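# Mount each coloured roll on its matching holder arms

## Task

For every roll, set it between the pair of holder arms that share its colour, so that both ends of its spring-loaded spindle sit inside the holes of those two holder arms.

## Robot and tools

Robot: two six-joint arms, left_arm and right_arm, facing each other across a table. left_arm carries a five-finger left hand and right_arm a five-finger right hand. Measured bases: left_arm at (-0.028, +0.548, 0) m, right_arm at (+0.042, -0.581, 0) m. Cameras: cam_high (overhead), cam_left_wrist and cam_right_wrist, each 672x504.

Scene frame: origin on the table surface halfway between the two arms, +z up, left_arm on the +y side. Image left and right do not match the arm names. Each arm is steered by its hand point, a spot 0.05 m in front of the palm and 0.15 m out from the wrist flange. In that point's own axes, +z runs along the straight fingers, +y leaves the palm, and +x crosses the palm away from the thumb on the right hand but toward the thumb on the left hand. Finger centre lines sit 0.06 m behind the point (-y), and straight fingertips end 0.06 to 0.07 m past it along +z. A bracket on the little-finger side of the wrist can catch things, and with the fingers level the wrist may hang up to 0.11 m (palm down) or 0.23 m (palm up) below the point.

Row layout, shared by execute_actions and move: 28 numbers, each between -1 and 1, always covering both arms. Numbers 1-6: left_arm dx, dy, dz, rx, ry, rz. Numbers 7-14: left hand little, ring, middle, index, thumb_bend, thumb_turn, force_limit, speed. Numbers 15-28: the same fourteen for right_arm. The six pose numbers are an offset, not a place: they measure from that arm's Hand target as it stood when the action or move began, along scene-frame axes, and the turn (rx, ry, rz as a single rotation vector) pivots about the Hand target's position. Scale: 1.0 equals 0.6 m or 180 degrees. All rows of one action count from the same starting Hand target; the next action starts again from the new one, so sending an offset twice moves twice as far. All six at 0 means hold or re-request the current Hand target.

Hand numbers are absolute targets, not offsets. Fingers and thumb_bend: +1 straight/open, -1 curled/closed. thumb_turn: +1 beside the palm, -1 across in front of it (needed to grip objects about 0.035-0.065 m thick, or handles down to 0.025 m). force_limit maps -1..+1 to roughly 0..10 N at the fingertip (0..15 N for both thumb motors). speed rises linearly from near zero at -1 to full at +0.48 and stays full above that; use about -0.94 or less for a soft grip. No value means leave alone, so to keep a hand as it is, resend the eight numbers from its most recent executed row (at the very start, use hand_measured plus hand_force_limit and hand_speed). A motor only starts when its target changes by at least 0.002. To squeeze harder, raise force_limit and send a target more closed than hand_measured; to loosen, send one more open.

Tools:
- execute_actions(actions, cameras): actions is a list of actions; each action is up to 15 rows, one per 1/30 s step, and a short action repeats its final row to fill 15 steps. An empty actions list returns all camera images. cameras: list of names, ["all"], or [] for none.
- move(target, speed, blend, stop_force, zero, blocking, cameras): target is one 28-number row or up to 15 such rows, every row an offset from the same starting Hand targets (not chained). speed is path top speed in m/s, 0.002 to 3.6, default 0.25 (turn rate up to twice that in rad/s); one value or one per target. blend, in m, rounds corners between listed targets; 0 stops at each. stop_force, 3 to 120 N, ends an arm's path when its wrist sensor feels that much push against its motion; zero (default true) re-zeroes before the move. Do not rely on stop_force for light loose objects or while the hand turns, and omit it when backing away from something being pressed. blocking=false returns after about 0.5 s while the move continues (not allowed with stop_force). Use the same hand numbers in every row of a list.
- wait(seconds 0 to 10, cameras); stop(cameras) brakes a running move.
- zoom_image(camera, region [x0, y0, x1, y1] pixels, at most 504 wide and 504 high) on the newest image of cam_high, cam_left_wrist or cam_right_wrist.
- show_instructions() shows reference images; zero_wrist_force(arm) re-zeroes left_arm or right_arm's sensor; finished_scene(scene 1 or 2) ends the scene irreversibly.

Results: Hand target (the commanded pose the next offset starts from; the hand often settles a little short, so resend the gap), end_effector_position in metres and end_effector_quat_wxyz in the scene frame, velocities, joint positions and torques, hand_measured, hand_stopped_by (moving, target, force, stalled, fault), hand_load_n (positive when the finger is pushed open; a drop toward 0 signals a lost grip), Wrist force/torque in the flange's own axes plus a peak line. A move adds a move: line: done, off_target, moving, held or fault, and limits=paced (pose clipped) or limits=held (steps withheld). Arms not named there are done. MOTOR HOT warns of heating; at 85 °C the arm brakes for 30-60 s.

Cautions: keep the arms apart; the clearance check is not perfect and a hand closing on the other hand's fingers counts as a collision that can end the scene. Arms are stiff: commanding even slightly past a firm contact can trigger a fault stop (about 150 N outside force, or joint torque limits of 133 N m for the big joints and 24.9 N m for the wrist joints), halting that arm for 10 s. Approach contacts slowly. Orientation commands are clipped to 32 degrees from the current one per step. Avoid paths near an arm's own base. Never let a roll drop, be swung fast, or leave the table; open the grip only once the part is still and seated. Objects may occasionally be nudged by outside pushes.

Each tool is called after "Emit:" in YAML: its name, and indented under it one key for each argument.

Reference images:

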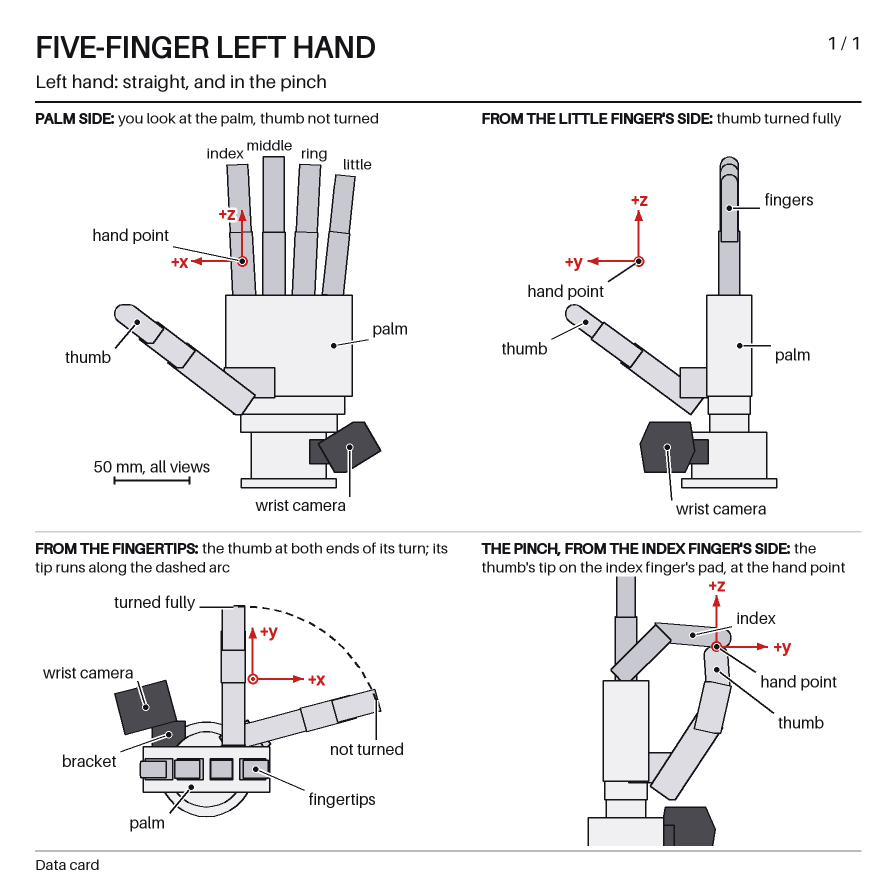

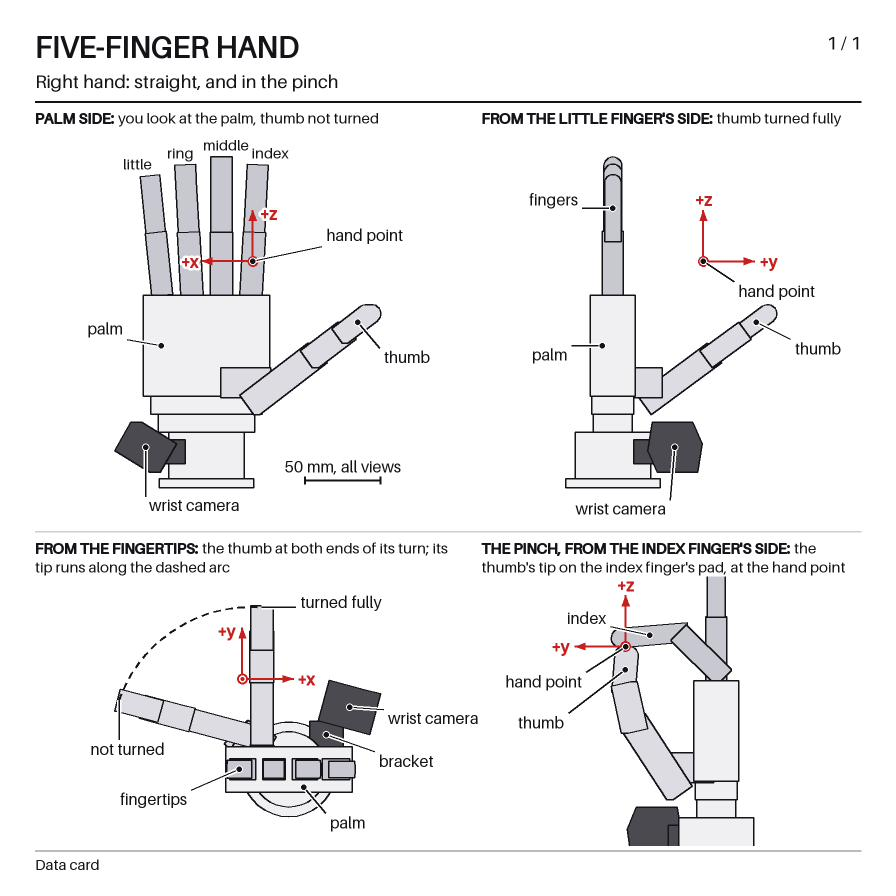

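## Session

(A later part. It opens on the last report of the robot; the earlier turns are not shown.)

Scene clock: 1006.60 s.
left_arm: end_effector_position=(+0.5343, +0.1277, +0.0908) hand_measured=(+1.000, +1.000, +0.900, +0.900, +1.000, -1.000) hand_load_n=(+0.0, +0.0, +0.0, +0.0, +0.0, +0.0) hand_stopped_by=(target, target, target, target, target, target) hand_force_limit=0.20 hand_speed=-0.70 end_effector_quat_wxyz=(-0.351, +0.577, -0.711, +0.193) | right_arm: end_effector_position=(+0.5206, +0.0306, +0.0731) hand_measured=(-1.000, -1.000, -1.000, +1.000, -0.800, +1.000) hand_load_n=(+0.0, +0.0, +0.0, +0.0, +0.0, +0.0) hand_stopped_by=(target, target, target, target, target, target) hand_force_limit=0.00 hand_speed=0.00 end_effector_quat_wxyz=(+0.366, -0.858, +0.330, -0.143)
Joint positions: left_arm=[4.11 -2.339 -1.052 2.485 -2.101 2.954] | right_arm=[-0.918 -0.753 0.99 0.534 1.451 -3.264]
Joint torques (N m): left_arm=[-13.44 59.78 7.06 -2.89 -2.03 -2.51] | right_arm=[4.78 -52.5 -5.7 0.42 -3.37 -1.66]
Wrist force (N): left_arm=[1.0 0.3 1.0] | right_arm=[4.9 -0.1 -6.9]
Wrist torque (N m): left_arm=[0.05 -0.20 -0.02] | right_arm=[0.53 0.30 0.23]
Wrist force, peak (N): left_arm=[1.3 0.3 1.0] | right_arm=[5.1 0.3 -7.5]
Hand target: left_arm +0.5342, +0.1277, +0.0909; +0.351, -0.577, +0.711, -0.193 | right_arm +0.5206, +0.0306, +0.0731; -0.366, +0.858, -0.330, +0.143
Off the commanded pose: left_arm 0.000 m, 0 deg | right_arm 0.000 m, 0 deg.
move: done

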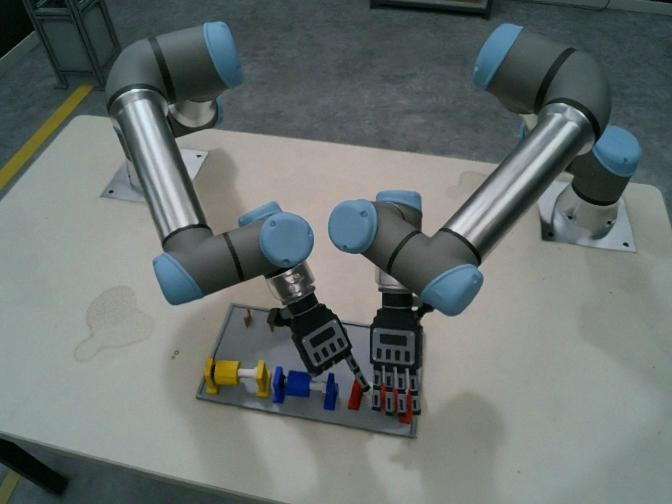

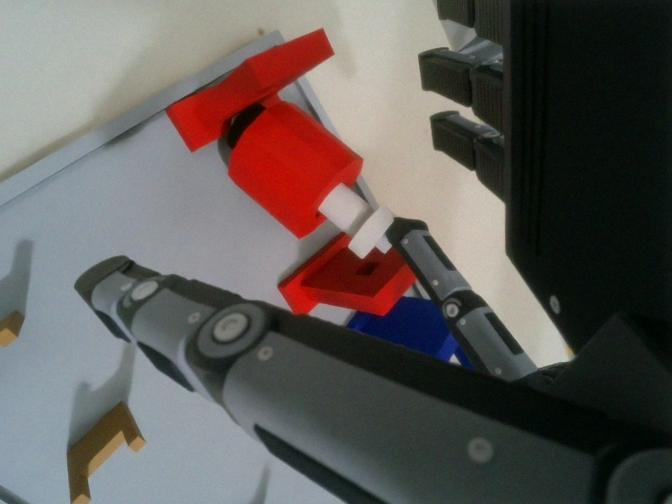

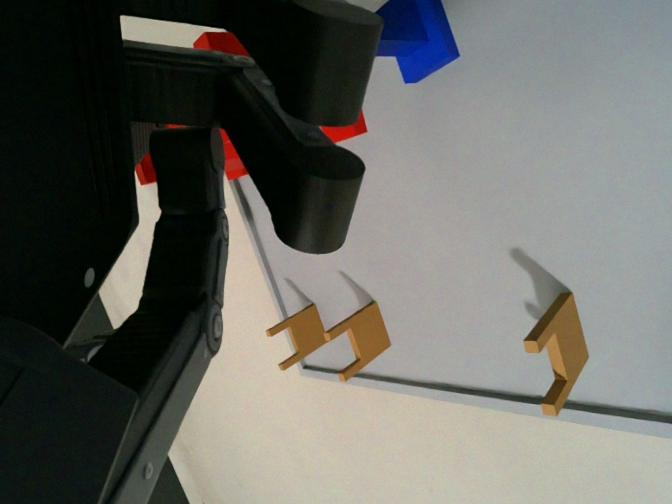

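Emit:
move:
  target: [-0.0243, 0.0263, 0.0138, -0.2278, 0.002, 0.0478, 1, 1, 0.9, 0.9, 1.0, -1, 0.2, -0.7, 0, 0, 0, 0, 0, 0, -1, -1, -1, 1, -0.8, 1, 0, 0]
  speed: 0.12
  cameras: ["all"]

Emit:
zoom_image:
  camera: "cam_high"
  region: [340, 360, 440, 430]

Scene clock: 1017.70 s.
left_arm: end_effector_position=(+0.5196, +0.1435, +0.0992) hand_measured=(+1.000, +1.000, +0.900, +0.900, +1.000, -1.000) hand_load_n=(+0.0, +0.0, -0.5, +0.0, +0.0, +0.0) hand_stopped_by=(target, target, target, target, target, target) hand_force_limit=0.20 hand_speed=-0.70 end_effector_quat_wxyz=(-0.138, +0.715, -0.555, +0.402) | right_arm: end_effector_position=(+0.5206, +0.0306, +0.0731) hand_measured=(-1.000, -1.000, -1.000, +1.000, -0.800, +1.000) hand_load_n=(+0.0, +0.0, +0.0, +0.0, +0.0, +0.0) hand_stopped_by=(target, target, target, target, target, target) hand_force_limit=0.00 hand_speed=0.00 end_effector_quat_wxyz=(+0.366, -0.858, +0.330, -0.143)
Joint positions: left_arm=[4.334 -2.051 -1.561 2.919 -1.592 2.544] | right_arm=[-0.918 -0.753 0.99 0.534 1.451 -3.264]
Joint torques (N m): left_arm=[12.85 49.25 6.9 1.05 1.08 -2.66] | right_arm=[13.74 -51.56 -4.44 1.46 -3.55 -1.32]
Wrist force (N): left_arm=[1.2 0.2 1.0] | right_arm=[5.1 0.3 -7.0]
Wrist torque (N m): left_arm=[-0.05 -0.19 0.01] | right_arm=[0.60 0.26 0.26]
Wrist force, peak (N): left_arm=[1.3 0.1 1.3] | right_arm=[5.6 0.1 -7.2]
Hand target: left_arm +0.5196, +0.1435, +0.0992; -0.138, +0.715, -0.555, +0.402 | right_arm +0.5206, +0.0306, +0.0731; -0.366, +0.858, -0.330, +0.143
Off the commanded pose: left_arm 0.000 m, 0 deg | right_arm 0.000 m, 0 deg.
move: done

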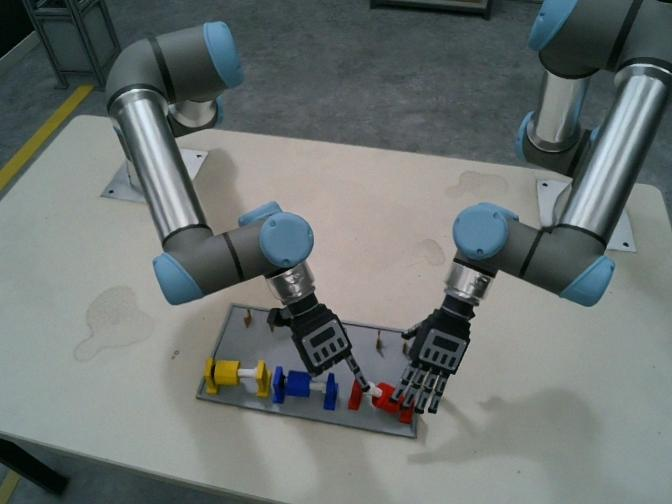

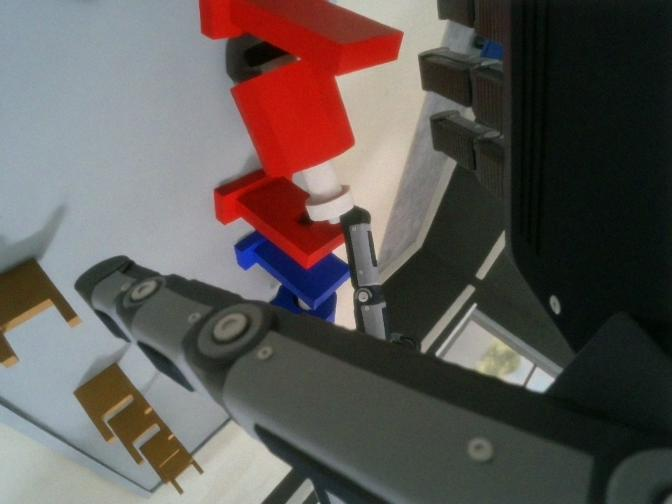

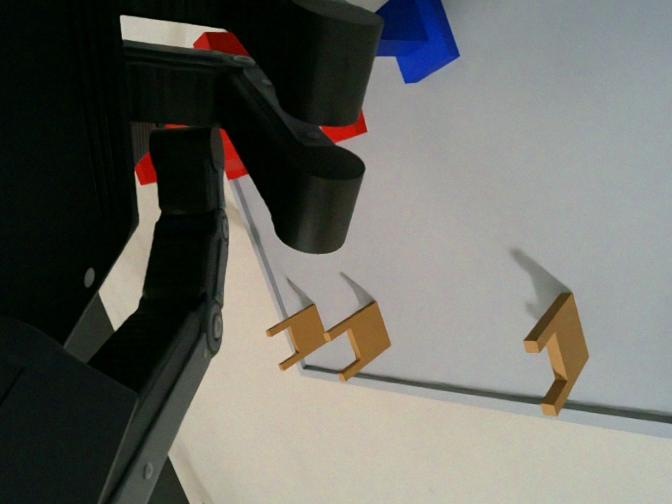

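Scaled by 5.040 from the camera's 672x504 image, which has a finer 960x720 frame.

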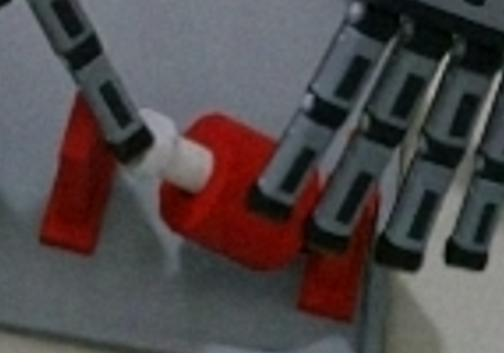

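Emit:
zoom_image:
  camera: "cam_high"
  region: [355, 370, 415, 420]

Emit:
zoom_image:
  camera: "cam_left_wrist"
  region: [190, 0, 410, 260]

Scaled by 8.400 from the camera's 672x504 image, which has a finer 960x720 frame.

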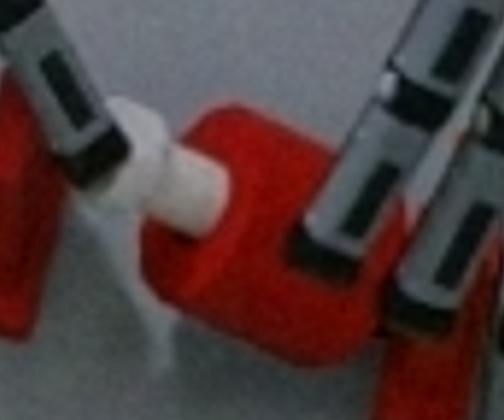

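Scaled by 1.938 from the camera's 672x504 image, which has a finer 960x720 frame.

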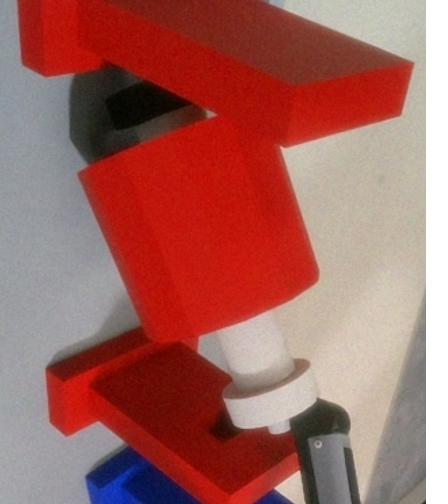

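Emit:
move:
  target:
    - [0.0032, 0.0087, 0.0008, -0.0444, 0, -0.0083, 1, 1, 0.9, 0.9, 1.0, -1, 0.2, -0.7, 0, 0, 0, 0, 0, 0, -1, -1, -1, 1, -0.8, 1, 0, 0]
    - [0.0635, -0.0208, -0.0486, -0.0444, 0, -0.0083, 1, 1, 0.9, 0.9, 1.0, -1, 0.2, -0.7, 0, 0, 0, 0, 0, 0, -1, -1, -1, 1, -0.8, 1, 0, 0]
  speed: 0.06
  cameras: ["all"]

Emit:
zoom_image:
  camera: "cam_high"
  region: [340, 360, 440, 430]

Scene clock: 1022.80 s.
left_arm: end_effector_position=(+0.5576, +0.1310, +0.0701) hand_measured=(+1.000, +1.000, +0.900, +0.900, +1.000, -1.000) hand_load_n=(+0.0, +0.0, +0.0, +0.0, +0.0, +0.0) hand_stopped_by=(target, target, target, target, target, target) hand_force_limit=0.20 hand_speed=-0.70 end_effector_quat_wxyz=(-0.082, +0.715, -0.535, +0.441) | right_arm: end_effector_position=(+0.5206, +0.0306, +0.0731) hand_measured=(-1.000, -1.000, -1.000, +1.000, -0.800, +1.000) hand_load_n=(+0.0, +0.0, +0.0, +0.5, +0.0, +0.0) hand_stopped_by=(target, target, target, target, target, target) hand_force_limit=0.00 hand_speed=0.00 end_effector_quat_wxyz=(+0.366, -0.858, +0.330, -0.143)
Joint positions: left_arm=[4.391 -2.147 -1.532 3.034 -1.445 2.492] | right_arm=[-0.918 -0.753 0.99 0.534 1.451 -3.264]
Joint torques (N m): left_arm=[-13.61 29.41 31.52 -1.15 -1.4 -2.51] | right_arm=[13.25 -50.81 -4.47 1.5 -3.02 -1.31]
Wrist force (N): left_arm=[1.4 -0.1 1.4] | right_arm=[4.8 -0.1 -7.3]
Wrist torque (N m): left_arm=[-0.12 -0.24 0.10] | right_arm=[0.54 0.32 0.22]
Wrist force, peak (N): left_arm=[1.8 0.0 1.4] | right_arm=[5.1 0.2 -7.4]
Hand target: left_arm +0.5577, +0.1310, +0.0700; -0.082, +0.715, -0.535, +0.441 | right_arm +0.5206, +0.0306, +0.0731; -0.366, +0.858, -0.330, +0.143
Off the commanded pose: left_arm 0.000 m, 0 deg | right_arm 0.000 m, 0 deg.
move: done

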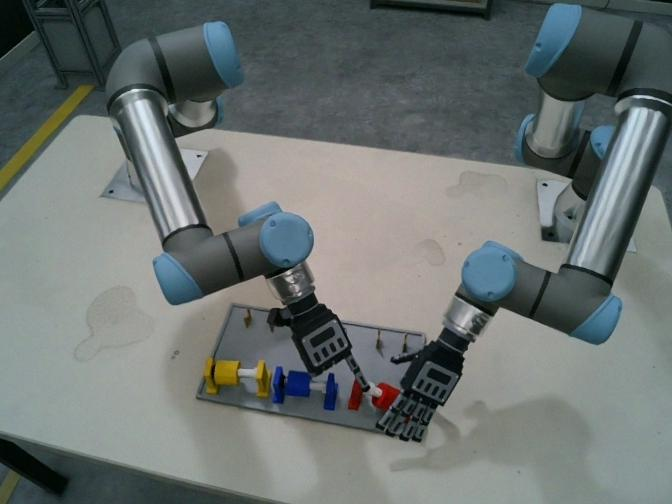

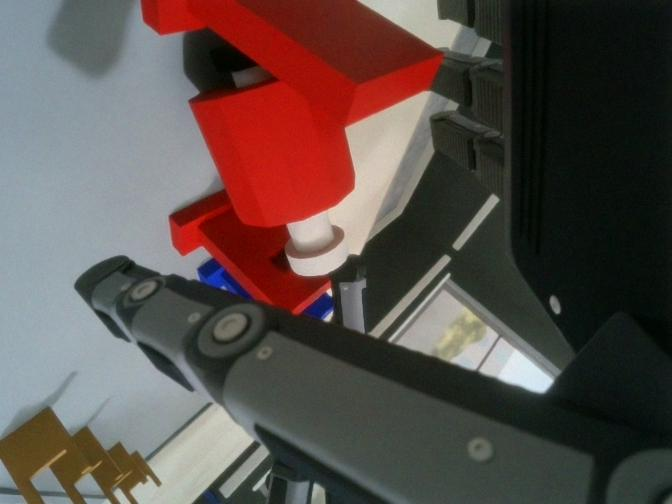

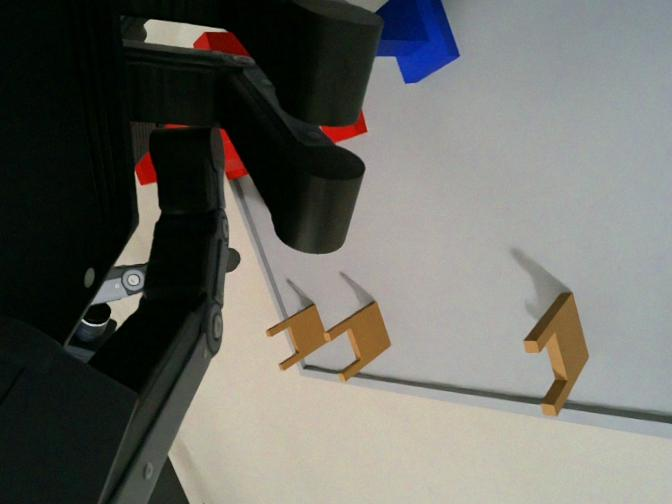

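Scaled by 5.040 from the camera's 672x504 image, which has a finer 960x720 frame.

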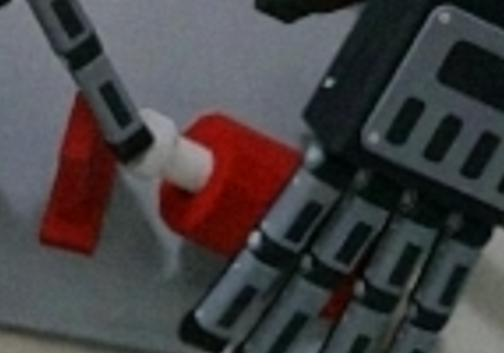

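Emit:
move:
  target: [0.0362, -0.0177, -0.0295, 0.012, -0.006, -0.01, 1, 1, 0.9, 0.9, 1.0, -1, 0.2, -0.7, 0, 0, 0, 0, 0, 0, -1, -1, -1, 1, -0.8, 1, 0, 0]
  speed: 0.03
  stop_force: 6
  cameras: ["cam_high", "cam_left_wrist"]

Emit:
zoom_image:
  camera: "cam_left_wrist"
  region: [60, 0, 460, 320]

Scene clock: 1025.40 s.
left_arm: end_effector_position=(+0.5794, +0.1204, +0.0523) hand_measured=(+1.000, +1.000, +0.900, +0.900, +1.000, -1.000) hand_load_n=(+0.0, +0.0, -0.5, +0.0, +0.0, +0.0) hand_stopped_by=(target, target, target, target, target, target) hand_force_limit=0.20 hand_speed=-0.70 end_effector_quat_wxyz=(-0.094, +0.701, -0.554, +0.439) | right_arm: end_effector_position=(+0.5206, +0.0306, +0.0731) hand_measured=(-1.000, -1.000, -1.000, +1.000, -0.800, +1.000) hand_load_n=(+0.0, +0.0, +0.0, +0.0, +0.0, +0.0) hand_stopped_by=(target, target, target, target, target, target) hand_force_limit=0.00 hand_speed=0.00 end_effector_quat_wxyz=(+0.366, -0.858, +0.330, -0.143)
Joint positions: left_arm=[4.381 -2.22 -1.451 3.027 -1.453 2.539] | right_arm=[-0.918 -0.753 0.99 0.534 1.451 -3.264]
Joint torques (N m): left_arm=[-13.13 32.36 29.7 -2.14 -1.52 2.46] | right_arm=[14.02 -51.9 -5.56 1.37 -2.9 -1.16]
Wrist force (N): left_arm=[1.6 0.0 0.8] | right_arm=[5.0 0.5 -7.0]
Wrist torque (N m): left_arm=[-0.05 -0.26 -0.07] | right_arm=[0.62 0.27 0.27]
Wrist force, peak (N): left_arm=[1.6 -0.1 1.4] | right_arm=[5.2 0.4 -7.3]
Hand target: left_arm +0.5794, +0.1204, +0.0523; -0.094, +0.701, -0.554, +0.439 | right_arm +0.5206, +0.0306, +0.0731; -0.366, +0.858, -0.330, +0.143
Off the commanded pose: left_arm 0.000 m, 0 deg | right_arm 0.000 m, 0 deg.
move: done
Images, in order (width x height): cam_high 672x504, cam_left_wrist 672x504.

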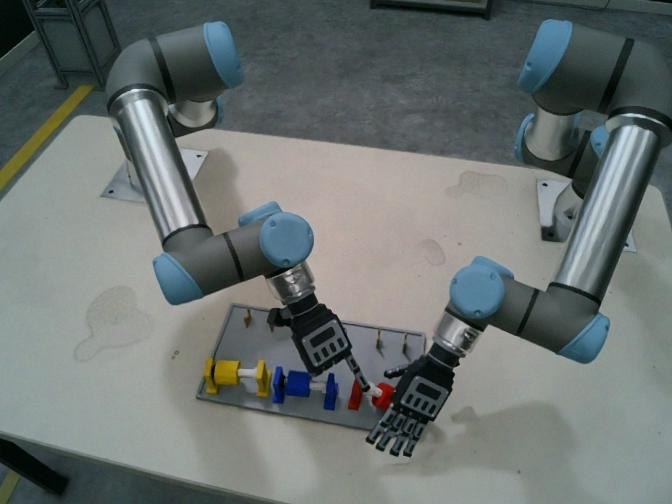

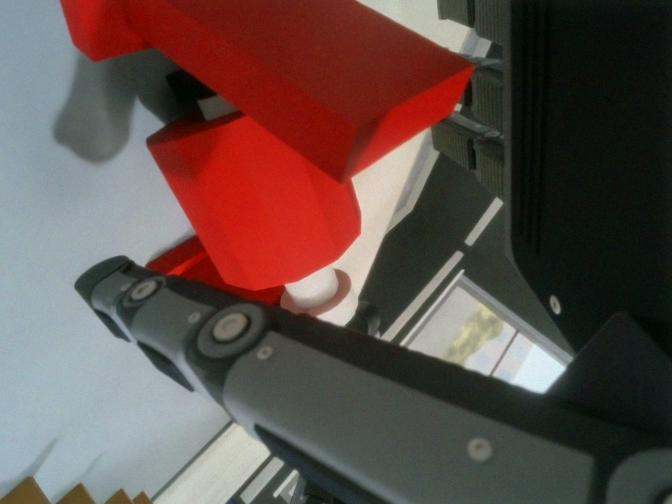

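Scaled by 1.260 from the camera's 672x504 image, which has a finer 960x720 frame.

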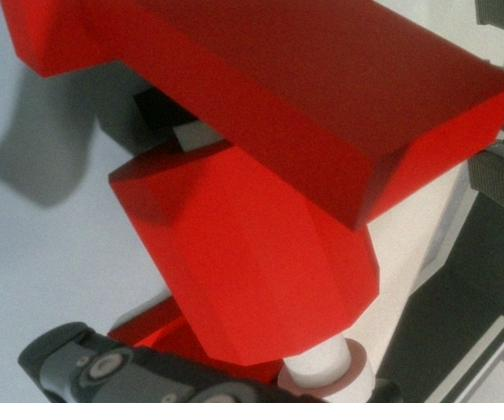

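Emit:
move:
  target: [0, 0, 0, 0, 0, 0, 1, 1, 0.2, 0.2, 0.8, -1, 0.2, -0.7, 0, 0, 0, 0, 0, 0, -1, -1, -1, 1, -0.8, 1, 0, 0]
  speed: 0.03

Emit:
move:
  target: [0, 0, 0, 0, 0, 0, 1, 1, -0.3, -0.3, -0.1, -1, 0.2, -0.94, 0, 0, 0, 0, 0, 0, -1, -1, -1, 1, -0.8, 1, 0, 0]
  speed: 0.03
  cameras: ["cam_high", "cam_left_wrist"]

Scene clock: 1027.17 s.
left_arm: end_effector_position=(+0.5794, +0.1204, +0.0523) hand_measured=(+1.000, +1.000, +0.200, +0.200, +0.800, -1.000) hand_load_n=(+0.0, +0.0, +0.0, +0.0, +0.0, +0.0) hand_stopped_by=(target, target, target, target, target, target) hand_force_limit=0.20 hand_speed=-0.70 end_effector_quat_wxyz=(-0.094, +0.701, -0.554, +0.439) | right_arm: end_effector_position=(+0.5206, +0.0306, +0.0731) hand_measured=(-1.000, -1.000, -1.000, +1.000, -0.800, +1.000) hand_load_n=(+0.0, +0.0, +0.0, +0.0, +0.0, +0.0) hand_stopped_by=(target, target, target, target, target, target) hand_force_limit=0.00 hand_speed=0.00 end_effector_quat_wxyz=(+0.366, -0.858, +0.330, -0.143)
Joint positions: left_arm=[4.381 -2.22 -1.451 3.027 -1.453 2.539] | right_arm=[-0.918 -0.753 0.99 0.534 1.451 -3.264]
Joint torques (N m): left_arm=[-12.46 31.68 28.52 -1.31 -0.71 2.38] | right_arm=[13.27 -52.29 -4.99 1.39 -3.06 -1.17]
Wrist force (N): left_arm=[1.4 -0.1 1.0] | right_arm=[5.1 0.1 -7.0]
Wrist torque (N m): left_arm=[-0.07 -0.22 -0.08] | right_arm=[0.56 0.26 0.26]
Wrist force, peak (N): left_arm=[1.6 0.1 1.2] | right_arm=[5.5 0.4 -7.4]
Hand target: left_arm +0.5794, +0.1204, +0.0523; -0.094, +0.701, -0.554, +0.439 | right_arm +0.5206, +0.0306, +0.0731; -0.366, +0.858, -0.330, +0.143
Off the commanded pose: left_arm 0.000 m, 0 deg | right_arm 0.000 m, 0 deg.
move: done

Scene clock: 1028.63 s.
left_arm: end_effector_position=(+0.5794, +0.1204, +0.0523) hand_measured=(+1.000, +1.000, +0.010, -0.006, +0.708, -1.000) hand_load_n=(+0.0, +0.0, +2.5, +7.5, +11.0, -2.0) hand_stopped_by=(target, target, force, force, force, target) hand_force_limit=0.20 hand_speed=-0.94 end_effector_quat_wxyz=(-0.094, +0.701, -0.554, +0.439) | right_arm: end_effector_position=(+0.5206, +0.0306, +0.0731) hand_measured=(-1.000, -1.000, -1.000, +1.000, -0.800, +1.000) hand_load_n=(+0.0, +0.0, +0.0, +0.0, +0.0, +0.0) hand_stopped_by=(target, target, target, target, target, target) hand_force_limit=0.00 hand_speed=0.00 end_effector_quat_wxyz=(+0.366, -0.858, +0.330, -0.143)
Joint positions: left_arm=[4.381 -2.22 -1.451 3.027 -1.453 2.539] | right_arm=[-0.918 -0.753 0.99 0.534 1.451 -3.264]
Joint torques (N m): left_arm=[-12.55 32.24 25.75 -0.36 0.09 2.38] | right_arm=[12.85 -50.61 -4.47 1.3 -2.91 -1.16]
Wrist force (N): left_arm=[1.1 0.0 1.5] | right_arm=[4.9 0.2 -6.9]
Wrist torque (N m): left_arm=[-0.03 -0.21 -0.07] | right_arm=[0.57 0.29 0.24]
Wrist force, peak (N): left_arm=[1.4 -0.2 1.8] | right_arm=[5.2 0.4 -7.3]
Hand target: left_arm +0.5794, +0.1204, +0.0523; -0.094, +0.701, -0.554, +0.439 | right_arm +0.5206, +0.0306, +0.0731; -0.366, +0.858, -0.330, +0.143
Off the commanded pose: left_arm 0.000 m, 0 deg | right_arm 0.000 m, 0 deg.
move: done
Images, in order (width x height): cam_high 672x504, cam_left_wrist 672x504.

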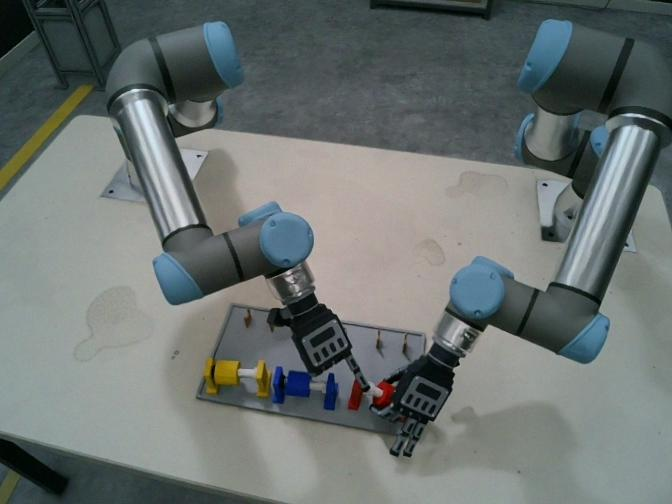

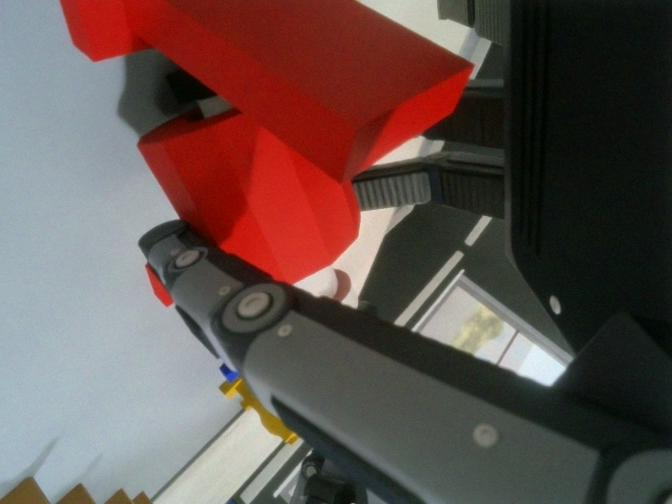

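Emit:
move:
  target: [0, -0.0037, 0.0047, 0.0389, 0, 0, 1, 1, -0.3, -0.3, -0.1, -1, 0.2, -0.94, 0, -0.005, 0, 0, 0, 0, -1, -1, -1, 1, -0.8, 1, 0, 0]
  speed: 0.02
  cameras: ["cam_left_wrist"]

Scene clock: 1032.87 s.
left_arm: end_effector_position=(+0.5794, +0.1182, +0.0551) hand_measured=(+1.000, +1.000, +0.010, -0.006, +0.708, -1.000) hand_load_n=(+0.0, +0.0, +11.5, +5.0, +8.5, +0.5) hand_stopped_by=(target, target, force, force, force, target) hand_force_limit=0.20 hand_speed=-0.94 end_effector_quat_wxyz=(-0.137, +0.694, -0.580, +0.405) | right_arm: end_effector_position=(+0.5206, +0.0276, +0.0731) hand_measured=(-1.000, -1.000, -1.000, +1.000, -0.800, +1.000) hand_load_n=(+0.0, +0.0, +0.0, +0.5, +0.0, +0.0) hand_stopped_by=(target, target, target, target, target, target) hand_force_limit=0.00 hand_speed=0.00 end_effector_quat_wxyz=(+0.366, -0.858, +0.330, -0.143)
Joint positions: left_arm=[4.339 -2.238 -1.376 2.925 -1.557 2.603] | right_arm=[-0.922 -0.759 1.001 0.529 1.448 -3.267]
Joint torques (N m): left_arm=[-10.74 39.26 32.5 -3.13 -2.31 2.78] | right_arm=[-7.68 -51.02 -3.11 -0.61 -2.73 -1.7]
Wrist force (N): left_arm=[2.7 4.7 11.6] | right_arm=[1.6 -3.0 -8.2]
Wrist torque (N m): left_arm=[0.17 0.12 -0.22] | right_arm=[0.69 0.10 0.06]
Wrist force, peak (N): left_arm=[2.7 4.7 11.6] | right_arm=[5.2 -0.1 -7.5]
Hand target: left_arm +0.5794, +0.1182, +0.0551; -0.137, +0.694, -0.580, +0.405 | right_arm +0.5206, +0.0276, +0.0731; -0.366, +0.858, -0.330, +0.143
Off the commanded pose: left_arm 0.000 m, 0 deg | right_arm 0.000 m, 0 deg.
move: done
Images, in order (width x height): cam_left_wrist 672x504.

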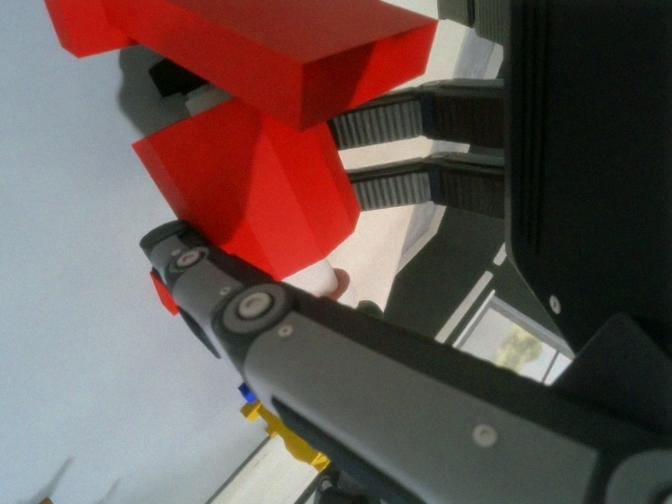

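Emit:
move:
  target: [0, 0, -0.004, 0, 0, 0, 1, 1, -0.3, -0.3, -0.1, -1, 0.2, -0.94, 0, 0, 0, 0, 0, 0, -1, -1, -1, 1, -0.8, 1, 0, 0]
  speed: 0.02

Scene clock: 1034.00 s.
left_arm: end_effector_position=(+0.5794, +0.1182, +0.0528) hand_measured=(+1.000, +1.000, +0.010, -0.006, +0.708, -1.000) hand_load_n=(+0.0, +0.0, +6.0, +1.0, +8.0, +2.0) hand_stopped_by=(target, target, force, force, force, target) hand_force_limit=0.20 hand_speed=-0.94 end_effector_quat_wxyz=(-0.137, +0.694, -0.580, +0.405) | right_arm: end_effector_position=(+0.5206, +0.0276, +0.0730) hand_measured=(-1.000, -1.000, -1.000, +1.000, -0.800, +1.000) hand_load_n=(+0.0, +0.0, +0.0, +0.0, +0.0, +0.0) hand_stopped_by=(target, target, target, target, target, target) hand_force_limit=0.00 hand_speed=0.00 end_effector_quat_wxyz=(+0.366, -0.858, +0.330, -0.143)
Joint positions: left_arm=[4.339 -2.24 -1.378 2.929 -1.557 2.604] | right_arm=[-0.922 -0.76 1.001 0.529 1.448 -3.267]
Joint torques (N m): left_arm=[-11.11 34.22 7.41 1.14 -0.85 2.16] | right_arm=[-3.01 -49.9 -6.97 -0.79 -2.43 -1.3]
Wrist force (N): left_arm=[0.9 0.5 1.2] | right_arm=[4.6 0.3 -6.4]
Wrist torque (N m): left_arm=[0.01 -0.13 -0.11] | right_arm=[0.52 0.23 0.22]
Wrist force, peak (N): left_arm=[2.7 5.0 11.8] | right_arm=[1.7 -3.0 -8.2]
Hand target: left_arm +0.5794, +0.1182, +0.0527; -0.137, +0.694, -0.580, +0.405 | right_arm +0.5206, +0.0276, +0.0731; -0.366, +0.858, -0.330, +0.143
Off the commanded pose: left_arm 0.000 m, 0 deg | right_arm 0.000 m, 0 deg.
move: done

Emit:
move:
  target: [0, -0.0037, 0.001, 0.0389, 0, 0, 1, 1, -0.3, -0.3, -0.1, -1, 0.2, -0.94, 0, -0.005, 0, 0, 0, 0, -1, -1, -1, 1, -0.8, 1, 0, 0]
  speed: 0.02
  cameras: ["cam_left_wrist", "cam_high"]

Emit:
zoom_image:
  camera: "cam_high"
  region: [340, 360, 400, 420]

Scene clock: 1037.87 s.
left_arm: end_effector_position=(+0.5794, +0.1159, +0.0533) hand_measured=(+1.000, +1.000, +0.012, -0.008, +0.708, -1.000) hand_load_n=(+0.0, +0.0, +12.5, +0.0, +6.5, +2.5) hand_stopped_by=(target, target, force, force, force, target) hand_force_limit=0.20 hand_speed=-0.94 end_effector_quat_wxyz=(-0.179, +0.684, -0.603, +0.369) | right_arm: end_effector_position=(+0.5206, +0.0246, +0.0731) hand_measured=(-1.000, -1.000, -1.000, +1.000, -0.800, +1.000) hand_load_n=(+0.0, +0.0, +0.0, +0.5, +0.0, +0.0) hand_stopped_by=(target, target, target, target, target, target) hand_force_limit=0.00 hand_speed=0.00 end_effector_quat_wxyz=(+0.366, -0.858, +0.330, -0.143)
Joint positions: left_arm=[4.296 -2.269 -1.297 2.836 -1.664 2.662] | right_arm=[-0.925 -0.766 1.013 0.524 1.445 -3.27]
Joint torques (N m): left_arm=[-12.21 36.63 30.09 -3.27 -2.51 2.6] | right_arm=[-7.48 -51.44 -3.86 -0.8 -2.64 -1.59]
Wrist force (N): left_arm=[4.3 2.3 8.3] | right_arm=[1.6 -1.2 -5.0]
Wrist torque (N m): left_arm=[0.05 0.03 -0.19] | right_arm=[0.51 0.10 0.06]
Wrist force, peak (N): left_arm=[4.5 2.5 9.7] | right_arm=[4.7 0.2 -6.5]
Hand target: left_arm +0.5794, +0.1159, +0.0533; -0.179, +0.684, -0.603, +0.368 | right_arm +0.5206, +0.0246, +0.0731; -0.366, +0.858, -0.330, +0.143
Off the commanded pose: left_arm 0.000 m, 0 deg | right_arm 0.000 m, 0 deg.
move: done
Images, in order (width x height): cam_high 672x504, cam_left_wrist 672x504.

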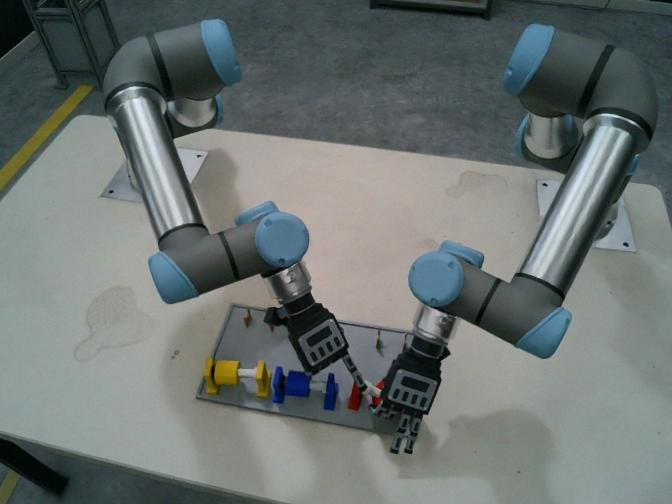

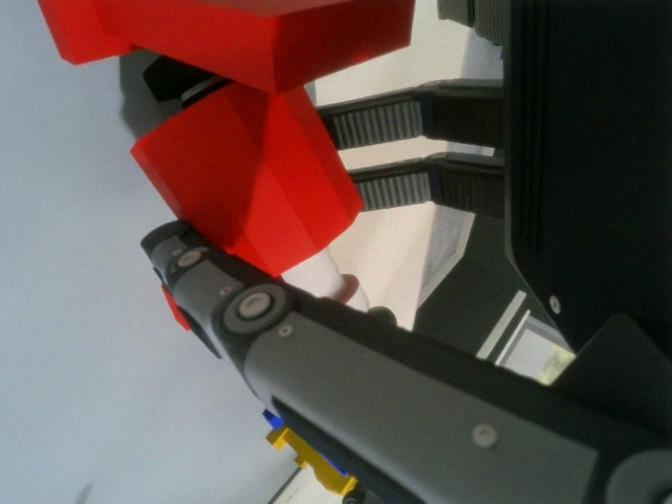

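Scaled by 8.400 from the camera's 672x504 image, which has a finer 960x720 frame.

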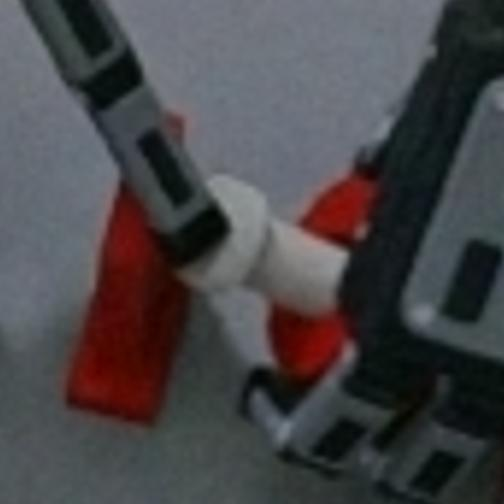

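Emit:
move:
  target: [0, -0.0017, -0.005, 0.0389, 0, 0, 1, 1, -0.3, -0.3, -0.1, -1, 0.2, -0.94, 0, 0, 0, 0, 0, 0, -1, -1, -1, 1, -0.8, 1, 0, 0]
  speed: 0.02

Scene clock: 1041.70 s.
left_arm: end_effector_position=(+0.5794, +0.1149, +0.0503) hand_measured=(+1.000, +1.000, +0.012, -0.008, +0.708, -1.000) hand_load_n=(+0.0, +0.0, +11.5, +0.0, +7.0, +2.5) hand_stopped_by=(target, target, force, force, force, target) hand_force_limit=0.20 hand_speed=-0.94 end_effector_quat_wxyz=(-0.220, +0.672, -0.625, +0.331) | right_arm: end_effector_position=(+0.5206, +0.0246, +0.0731) hand_measured=(-1.000, -1.000, -1.000, +1.000, -0.800, +1.000) hand_load_n=(+0.5, +0.0, +0.0, +0.0, +0.0, +0.0) hand_stopped_by=(target, target, target, target, target, target) hand_force_limit=0.00 hand_speed=0.00 end_effector_quat_wxyz=(+0.366, -0.858, +0.330, -0.143)
Joint positions: left_arm=[4.255 -2.309 -1.216 2.752 -1.77 2.716] | right_arm=[-0.925 -0.766 1.013 0.524 1.445 -3.27]
Joint torques (N m): left_arm=[-11.19 37.09 28.81 -3.6 -2.42 2.84] | right_arm=[-6.2 -51.11 -4.97 -0.74 -2.29 -1.39]
Wrist force (N): left_arm=[4.1 -1.1 4.8] | right_arm=[2.3 0.3 -4.2]
Wrist torque (N m): left_arm=[-0.11 -0.06 -0.13] | right_arm=[0.43 0.13 0.10]
Wrist force, peak (N): left_arm=[4.3 2.3 8.6] | right_arm=[1.9 -1.2 -5.3]
Hand target: left_arm +0.5794, +0.1149, +0.0503; -0.220, +0.672, -0.625, +0.331 | right_arm +0.5206, +0.0246, +0.0731; -0.366, +0.858, -0.330, +0.143
Off the commanded pose: left_arm 0.000 m, 0 deg | right_arm 0.000 m, 0 deg.
move: done

Emit:
move:
  target: [0.0025, -0.0008, 0, 0.0333, 0, 0, 1, 1, -0.3, -0.3, -0.1, -1, 0.2, -0.94, 0, 0, 0, 0, 0, 0, -1, -1, -1, 1, -0.8, 1, 0, 0]
  speed: 0.02
  cameras: ["cam_left_wrist", "cam_high"]

Emit:
zoom_image:
  camera: "cam_high"
  region: [340, 360, 400, 420]

Scene clock: 1044.87 s.
left_arm: end_effector_position=(+0.5809, +0.1144, +0.0503) hand_measured=(+1.000, +1.000, +0.012, -0.008, +0.708, -1.000) hand_load_n=(+0.0, +0.0, +15.0, +0.0, +13.0, +5.0) hand_stopped_by=(target, target, force, force, force, target) hand_force_limit=0.20 hand_speed=-0.94 end_effector_quat_wxyz=(-0.255, +0.660, -0.641, +0.298) | right_arm: end_effector_position=(+0.5206, +0.0246, +0.0731) hand_measured=(-1.000, -1.000, -1.000, +1.000, -0.800, +1.000) hand_load_n=(+0.0, +0.0, +0.0, +0.0, +0.0, +0.0) hand_stopped_by=(target, target, target, target, target, target) hand_force_limit=0.00 hand_speed=0.00 end_effector_quat_wxyz=(+0.366, -0.858, +0.330, -0.143)
Joint positions: left_arm=[4.221 -2.349 -1.134 2.676 -1.861 2.759] | right_arm=[-0.925 -0.766 1.013 0.524 1.445 -3.27]
Joint torques (N m): left_arm=[-10.85 43.79 34.56 -2.57 -2.87 2.6] | right_arm=[-2.01 -45.95 -7.99 -0.16 -1.94 -1.21]
Wrist force (N): left_arm=[4.7 6.5 7.7] | right_arm=[3.9 -2.9 -6.6]
Wrist torque (N m): left_arm=[0.15 -0.02 -0.37] | right_arm=[0.67 0.22 0.20]
Wrist force, peak (N): left_arm=[5.6 8.4 9.4] | right_arm=[3.6 -4.2 -7.1]
Hand target: left_arm +0.5809, +0.1144, +0.0503; -0.255, +0.660, -0.641, +0.298 | right_arm +0.5206, +0.0246, +0.0731; -0.366, +0.858, -0.330, +0.143
Off the commanded pose: left_arm 0.000 m, 0 deg | right_arm 0.000 m, 0 deg.
move: done
Images, in order (width x height): cam_high 672x504, cam_left_wrist 672x504.

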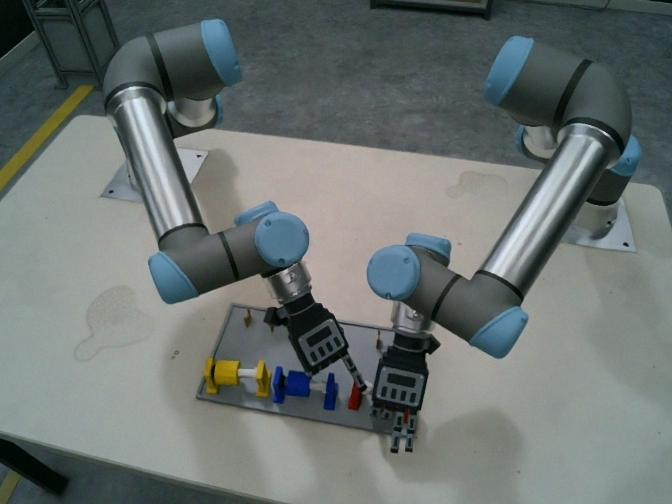

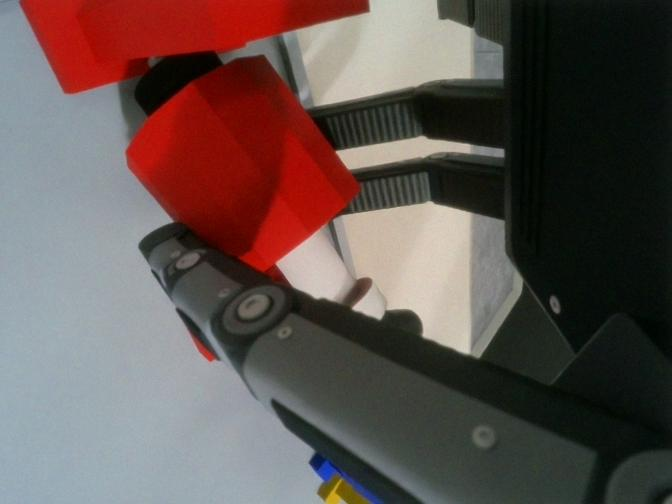

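Scaled by 8.400 from the camera's 672x504 image, which has a finer 960x720 frame.

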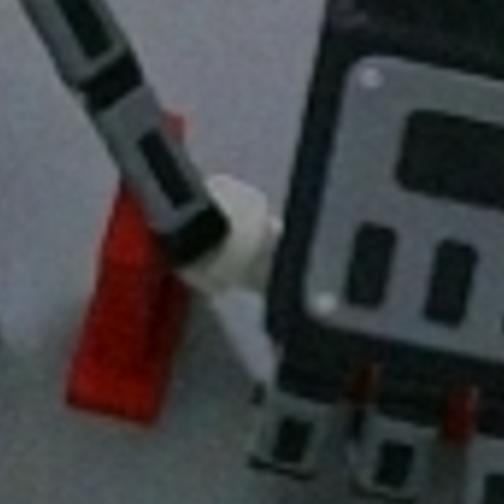

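Emit:
move:
  target: [0, 0, 0, 0, 0, 0, 1, 1, -0.3, -0.3, -0.1, -1, 0.2, -0.94, 0, -0.005, 0, 0, 0, 0, -1, -1, -1, 1, -0.8, 1, 0, 0]
  speed: 0.01

Emit:
move:
  target: [0, 0, 0, 0, 0, 0, 1, 1, -0.3, -0.3, -0.1, -1, 0.2, -0.94, 0, -0.005, 0, 0, 0, 0, -1, -1, -1, 1, -0.8, 1, 0, 0]
  speed: 0.01
  cameras: ["cam_left_wrist", "cam_high"]

Emit:
zoom_image:
  camera: "cam_high"
  region: [340, 360, 400, 420]

Scene clock: 1046.50 s.
left_arm: end_effector_position=(+0.5809, +0.1144, +0.0503) hand_measured=(+1.000, +1.000, +0.012, -0.008, +0.708, -1.000) hand_load_n=(+0.0, +0.0, +15.0, +0.0, +13.5, +9.5) hand_stopped_by=(target, target, force, force, force, target) hand_force_limit=0.20 hand_speed=-0.94 end_effector_quat_wxyz=(-0.255, +0.660, -0.641, +0.298) | right_arm: end_effector_position=(+0.5206, +0.0217, +0.0731) hand_measured=(-1.000, -1.000, -1.000, +1.000, -0.800, +1.000) hand_load_n=(+0.0, +0.0, +0.0, +0.5, +0.0, +0.0) hand_stopped_by=(target, target, target, target, target, target) hand_force_limit=0.00 hand_speed=0.00 end_effector_quat_wxyz=(+0.366, -0.858, +0.330, -0.143)
Joint positions: left_arm=[4.221 -2.349 -1.134 2.676 -1.861 2.759] | right_arm=[-0.929 -0.772 1.024 0.52 1.443 -3.272]
Joint torques (N m): left_arm=[-5.04 42.99 28.08 -2.91 -3.35 2.46] | right_arm=[-10.51 -50.59 -2.83 0.44 -2.03 -1.74]
Wrist force (N): left_arm=[9.7 4.0 5.7] | right_arm=[-0.7 -5.7 -1.1]
Wrist torque (N m): left_arm=[0.10 -0.09 -0.39] | right_arm=[0.38 -0.03 -0.10]
Wrist force, peak (N): left_arm=[10.0 3.6 5.5] | right_arm=[4.0 -3.3 -6.9]
Hand target: left_arm +0.5809, +0.1144, +0.0503; -0.255, +0.660, -0.641, +0.298 | right_arm +0.5206, +0.0216, +0.0731; -0.366, +0.858, -0.330, +0.143
Off the commanded pose: left_arm 0.000 m, 0 deg | right_arm 0.000 m, 0 deg.
move: done

Scene clock: 1047.27 s.
left_arm: end_effector_position=(+0.5809, +0.1144, +0.0503) hand_measured=(+1.000, +1.000, +0.012, -0.008, +0.708, -1.000) hand_load_n=(+0.0, +0.0, +15.5, +0.0, +13.5, +10.0) hand_stopped_by=(target, target, force, force, force, target) hand_force_limit=0.20 hand_speed=-0.94 end_effector_quat_wxyz=(-0.255, +0.660, -0.641, +0.298) | right_arm: end_effector_position=(+0.5206, +0.0187, +0.0731) hand_measured=(-1.000, -1.000, -1.000, +1.000, -0.800, +1.000) hand_load_n=(+0.0, +0.0, +0.0, +1.5, +0.0, +0.0) hand_stopped_by=(target, target, target, target, target, target) hand_force_limit=0.00 hand_speed=0.00 end_effector_quat_wxyz=(+0.366, -0.858, +0.330, -0.143)
Joint positions: left_arm=[4.221 -2.349 -1.134 2.676 -1.861 2.759] | right_arm=[-0.933 -0.778 1.035 0.515 1.44 -3.275]
Joint torques (N m): left_arm=[0.97 42.98 22.38 -2.9 -3.54 2.39] | right_arm=[-11.37 -43.04 2.63 2.44 -0.94 -1.95]
Wrist force (N): left_arm=[9.4 4.3 5.9] | right_arm=[-2.8 -15.4 -5.1]
Wrist torque (N m): left_arm=[0.12 -0.05 -0.41] | right_arm=[0.87 -0.14 -0.24]
Wrist force, peak (N): left_arm=[9.8 4.1 6.0] | right_arm=[-2.8 -15.4 -5.1]
Hand target: left_arm +0.5809, +0.1144, +0.0503; -0.255, +0.660, -0.641, +0.298 | right_arm +0.5206, +0.0186, +0.0731; -0.366, +0.858, -0.330, +0.143
Off the commanded pose: left_arm 0.000 m, 0 deg | right_arm 0.000 m, 0 deg.
move: done
Images, in order (width x height): cam_high 672x504, cam_left_wrist 672x504.

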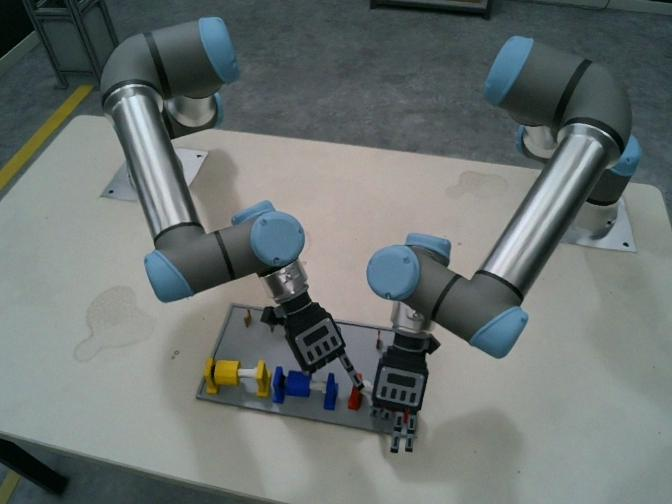

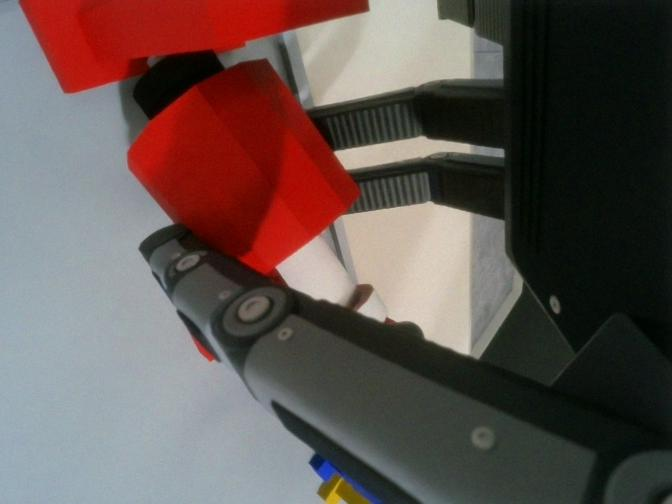

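Scaled by 8.400 from the camera's 672x504 image, which has a finer 960x720 frame.

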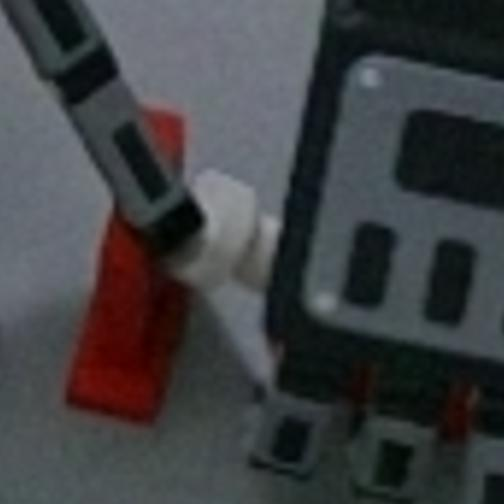

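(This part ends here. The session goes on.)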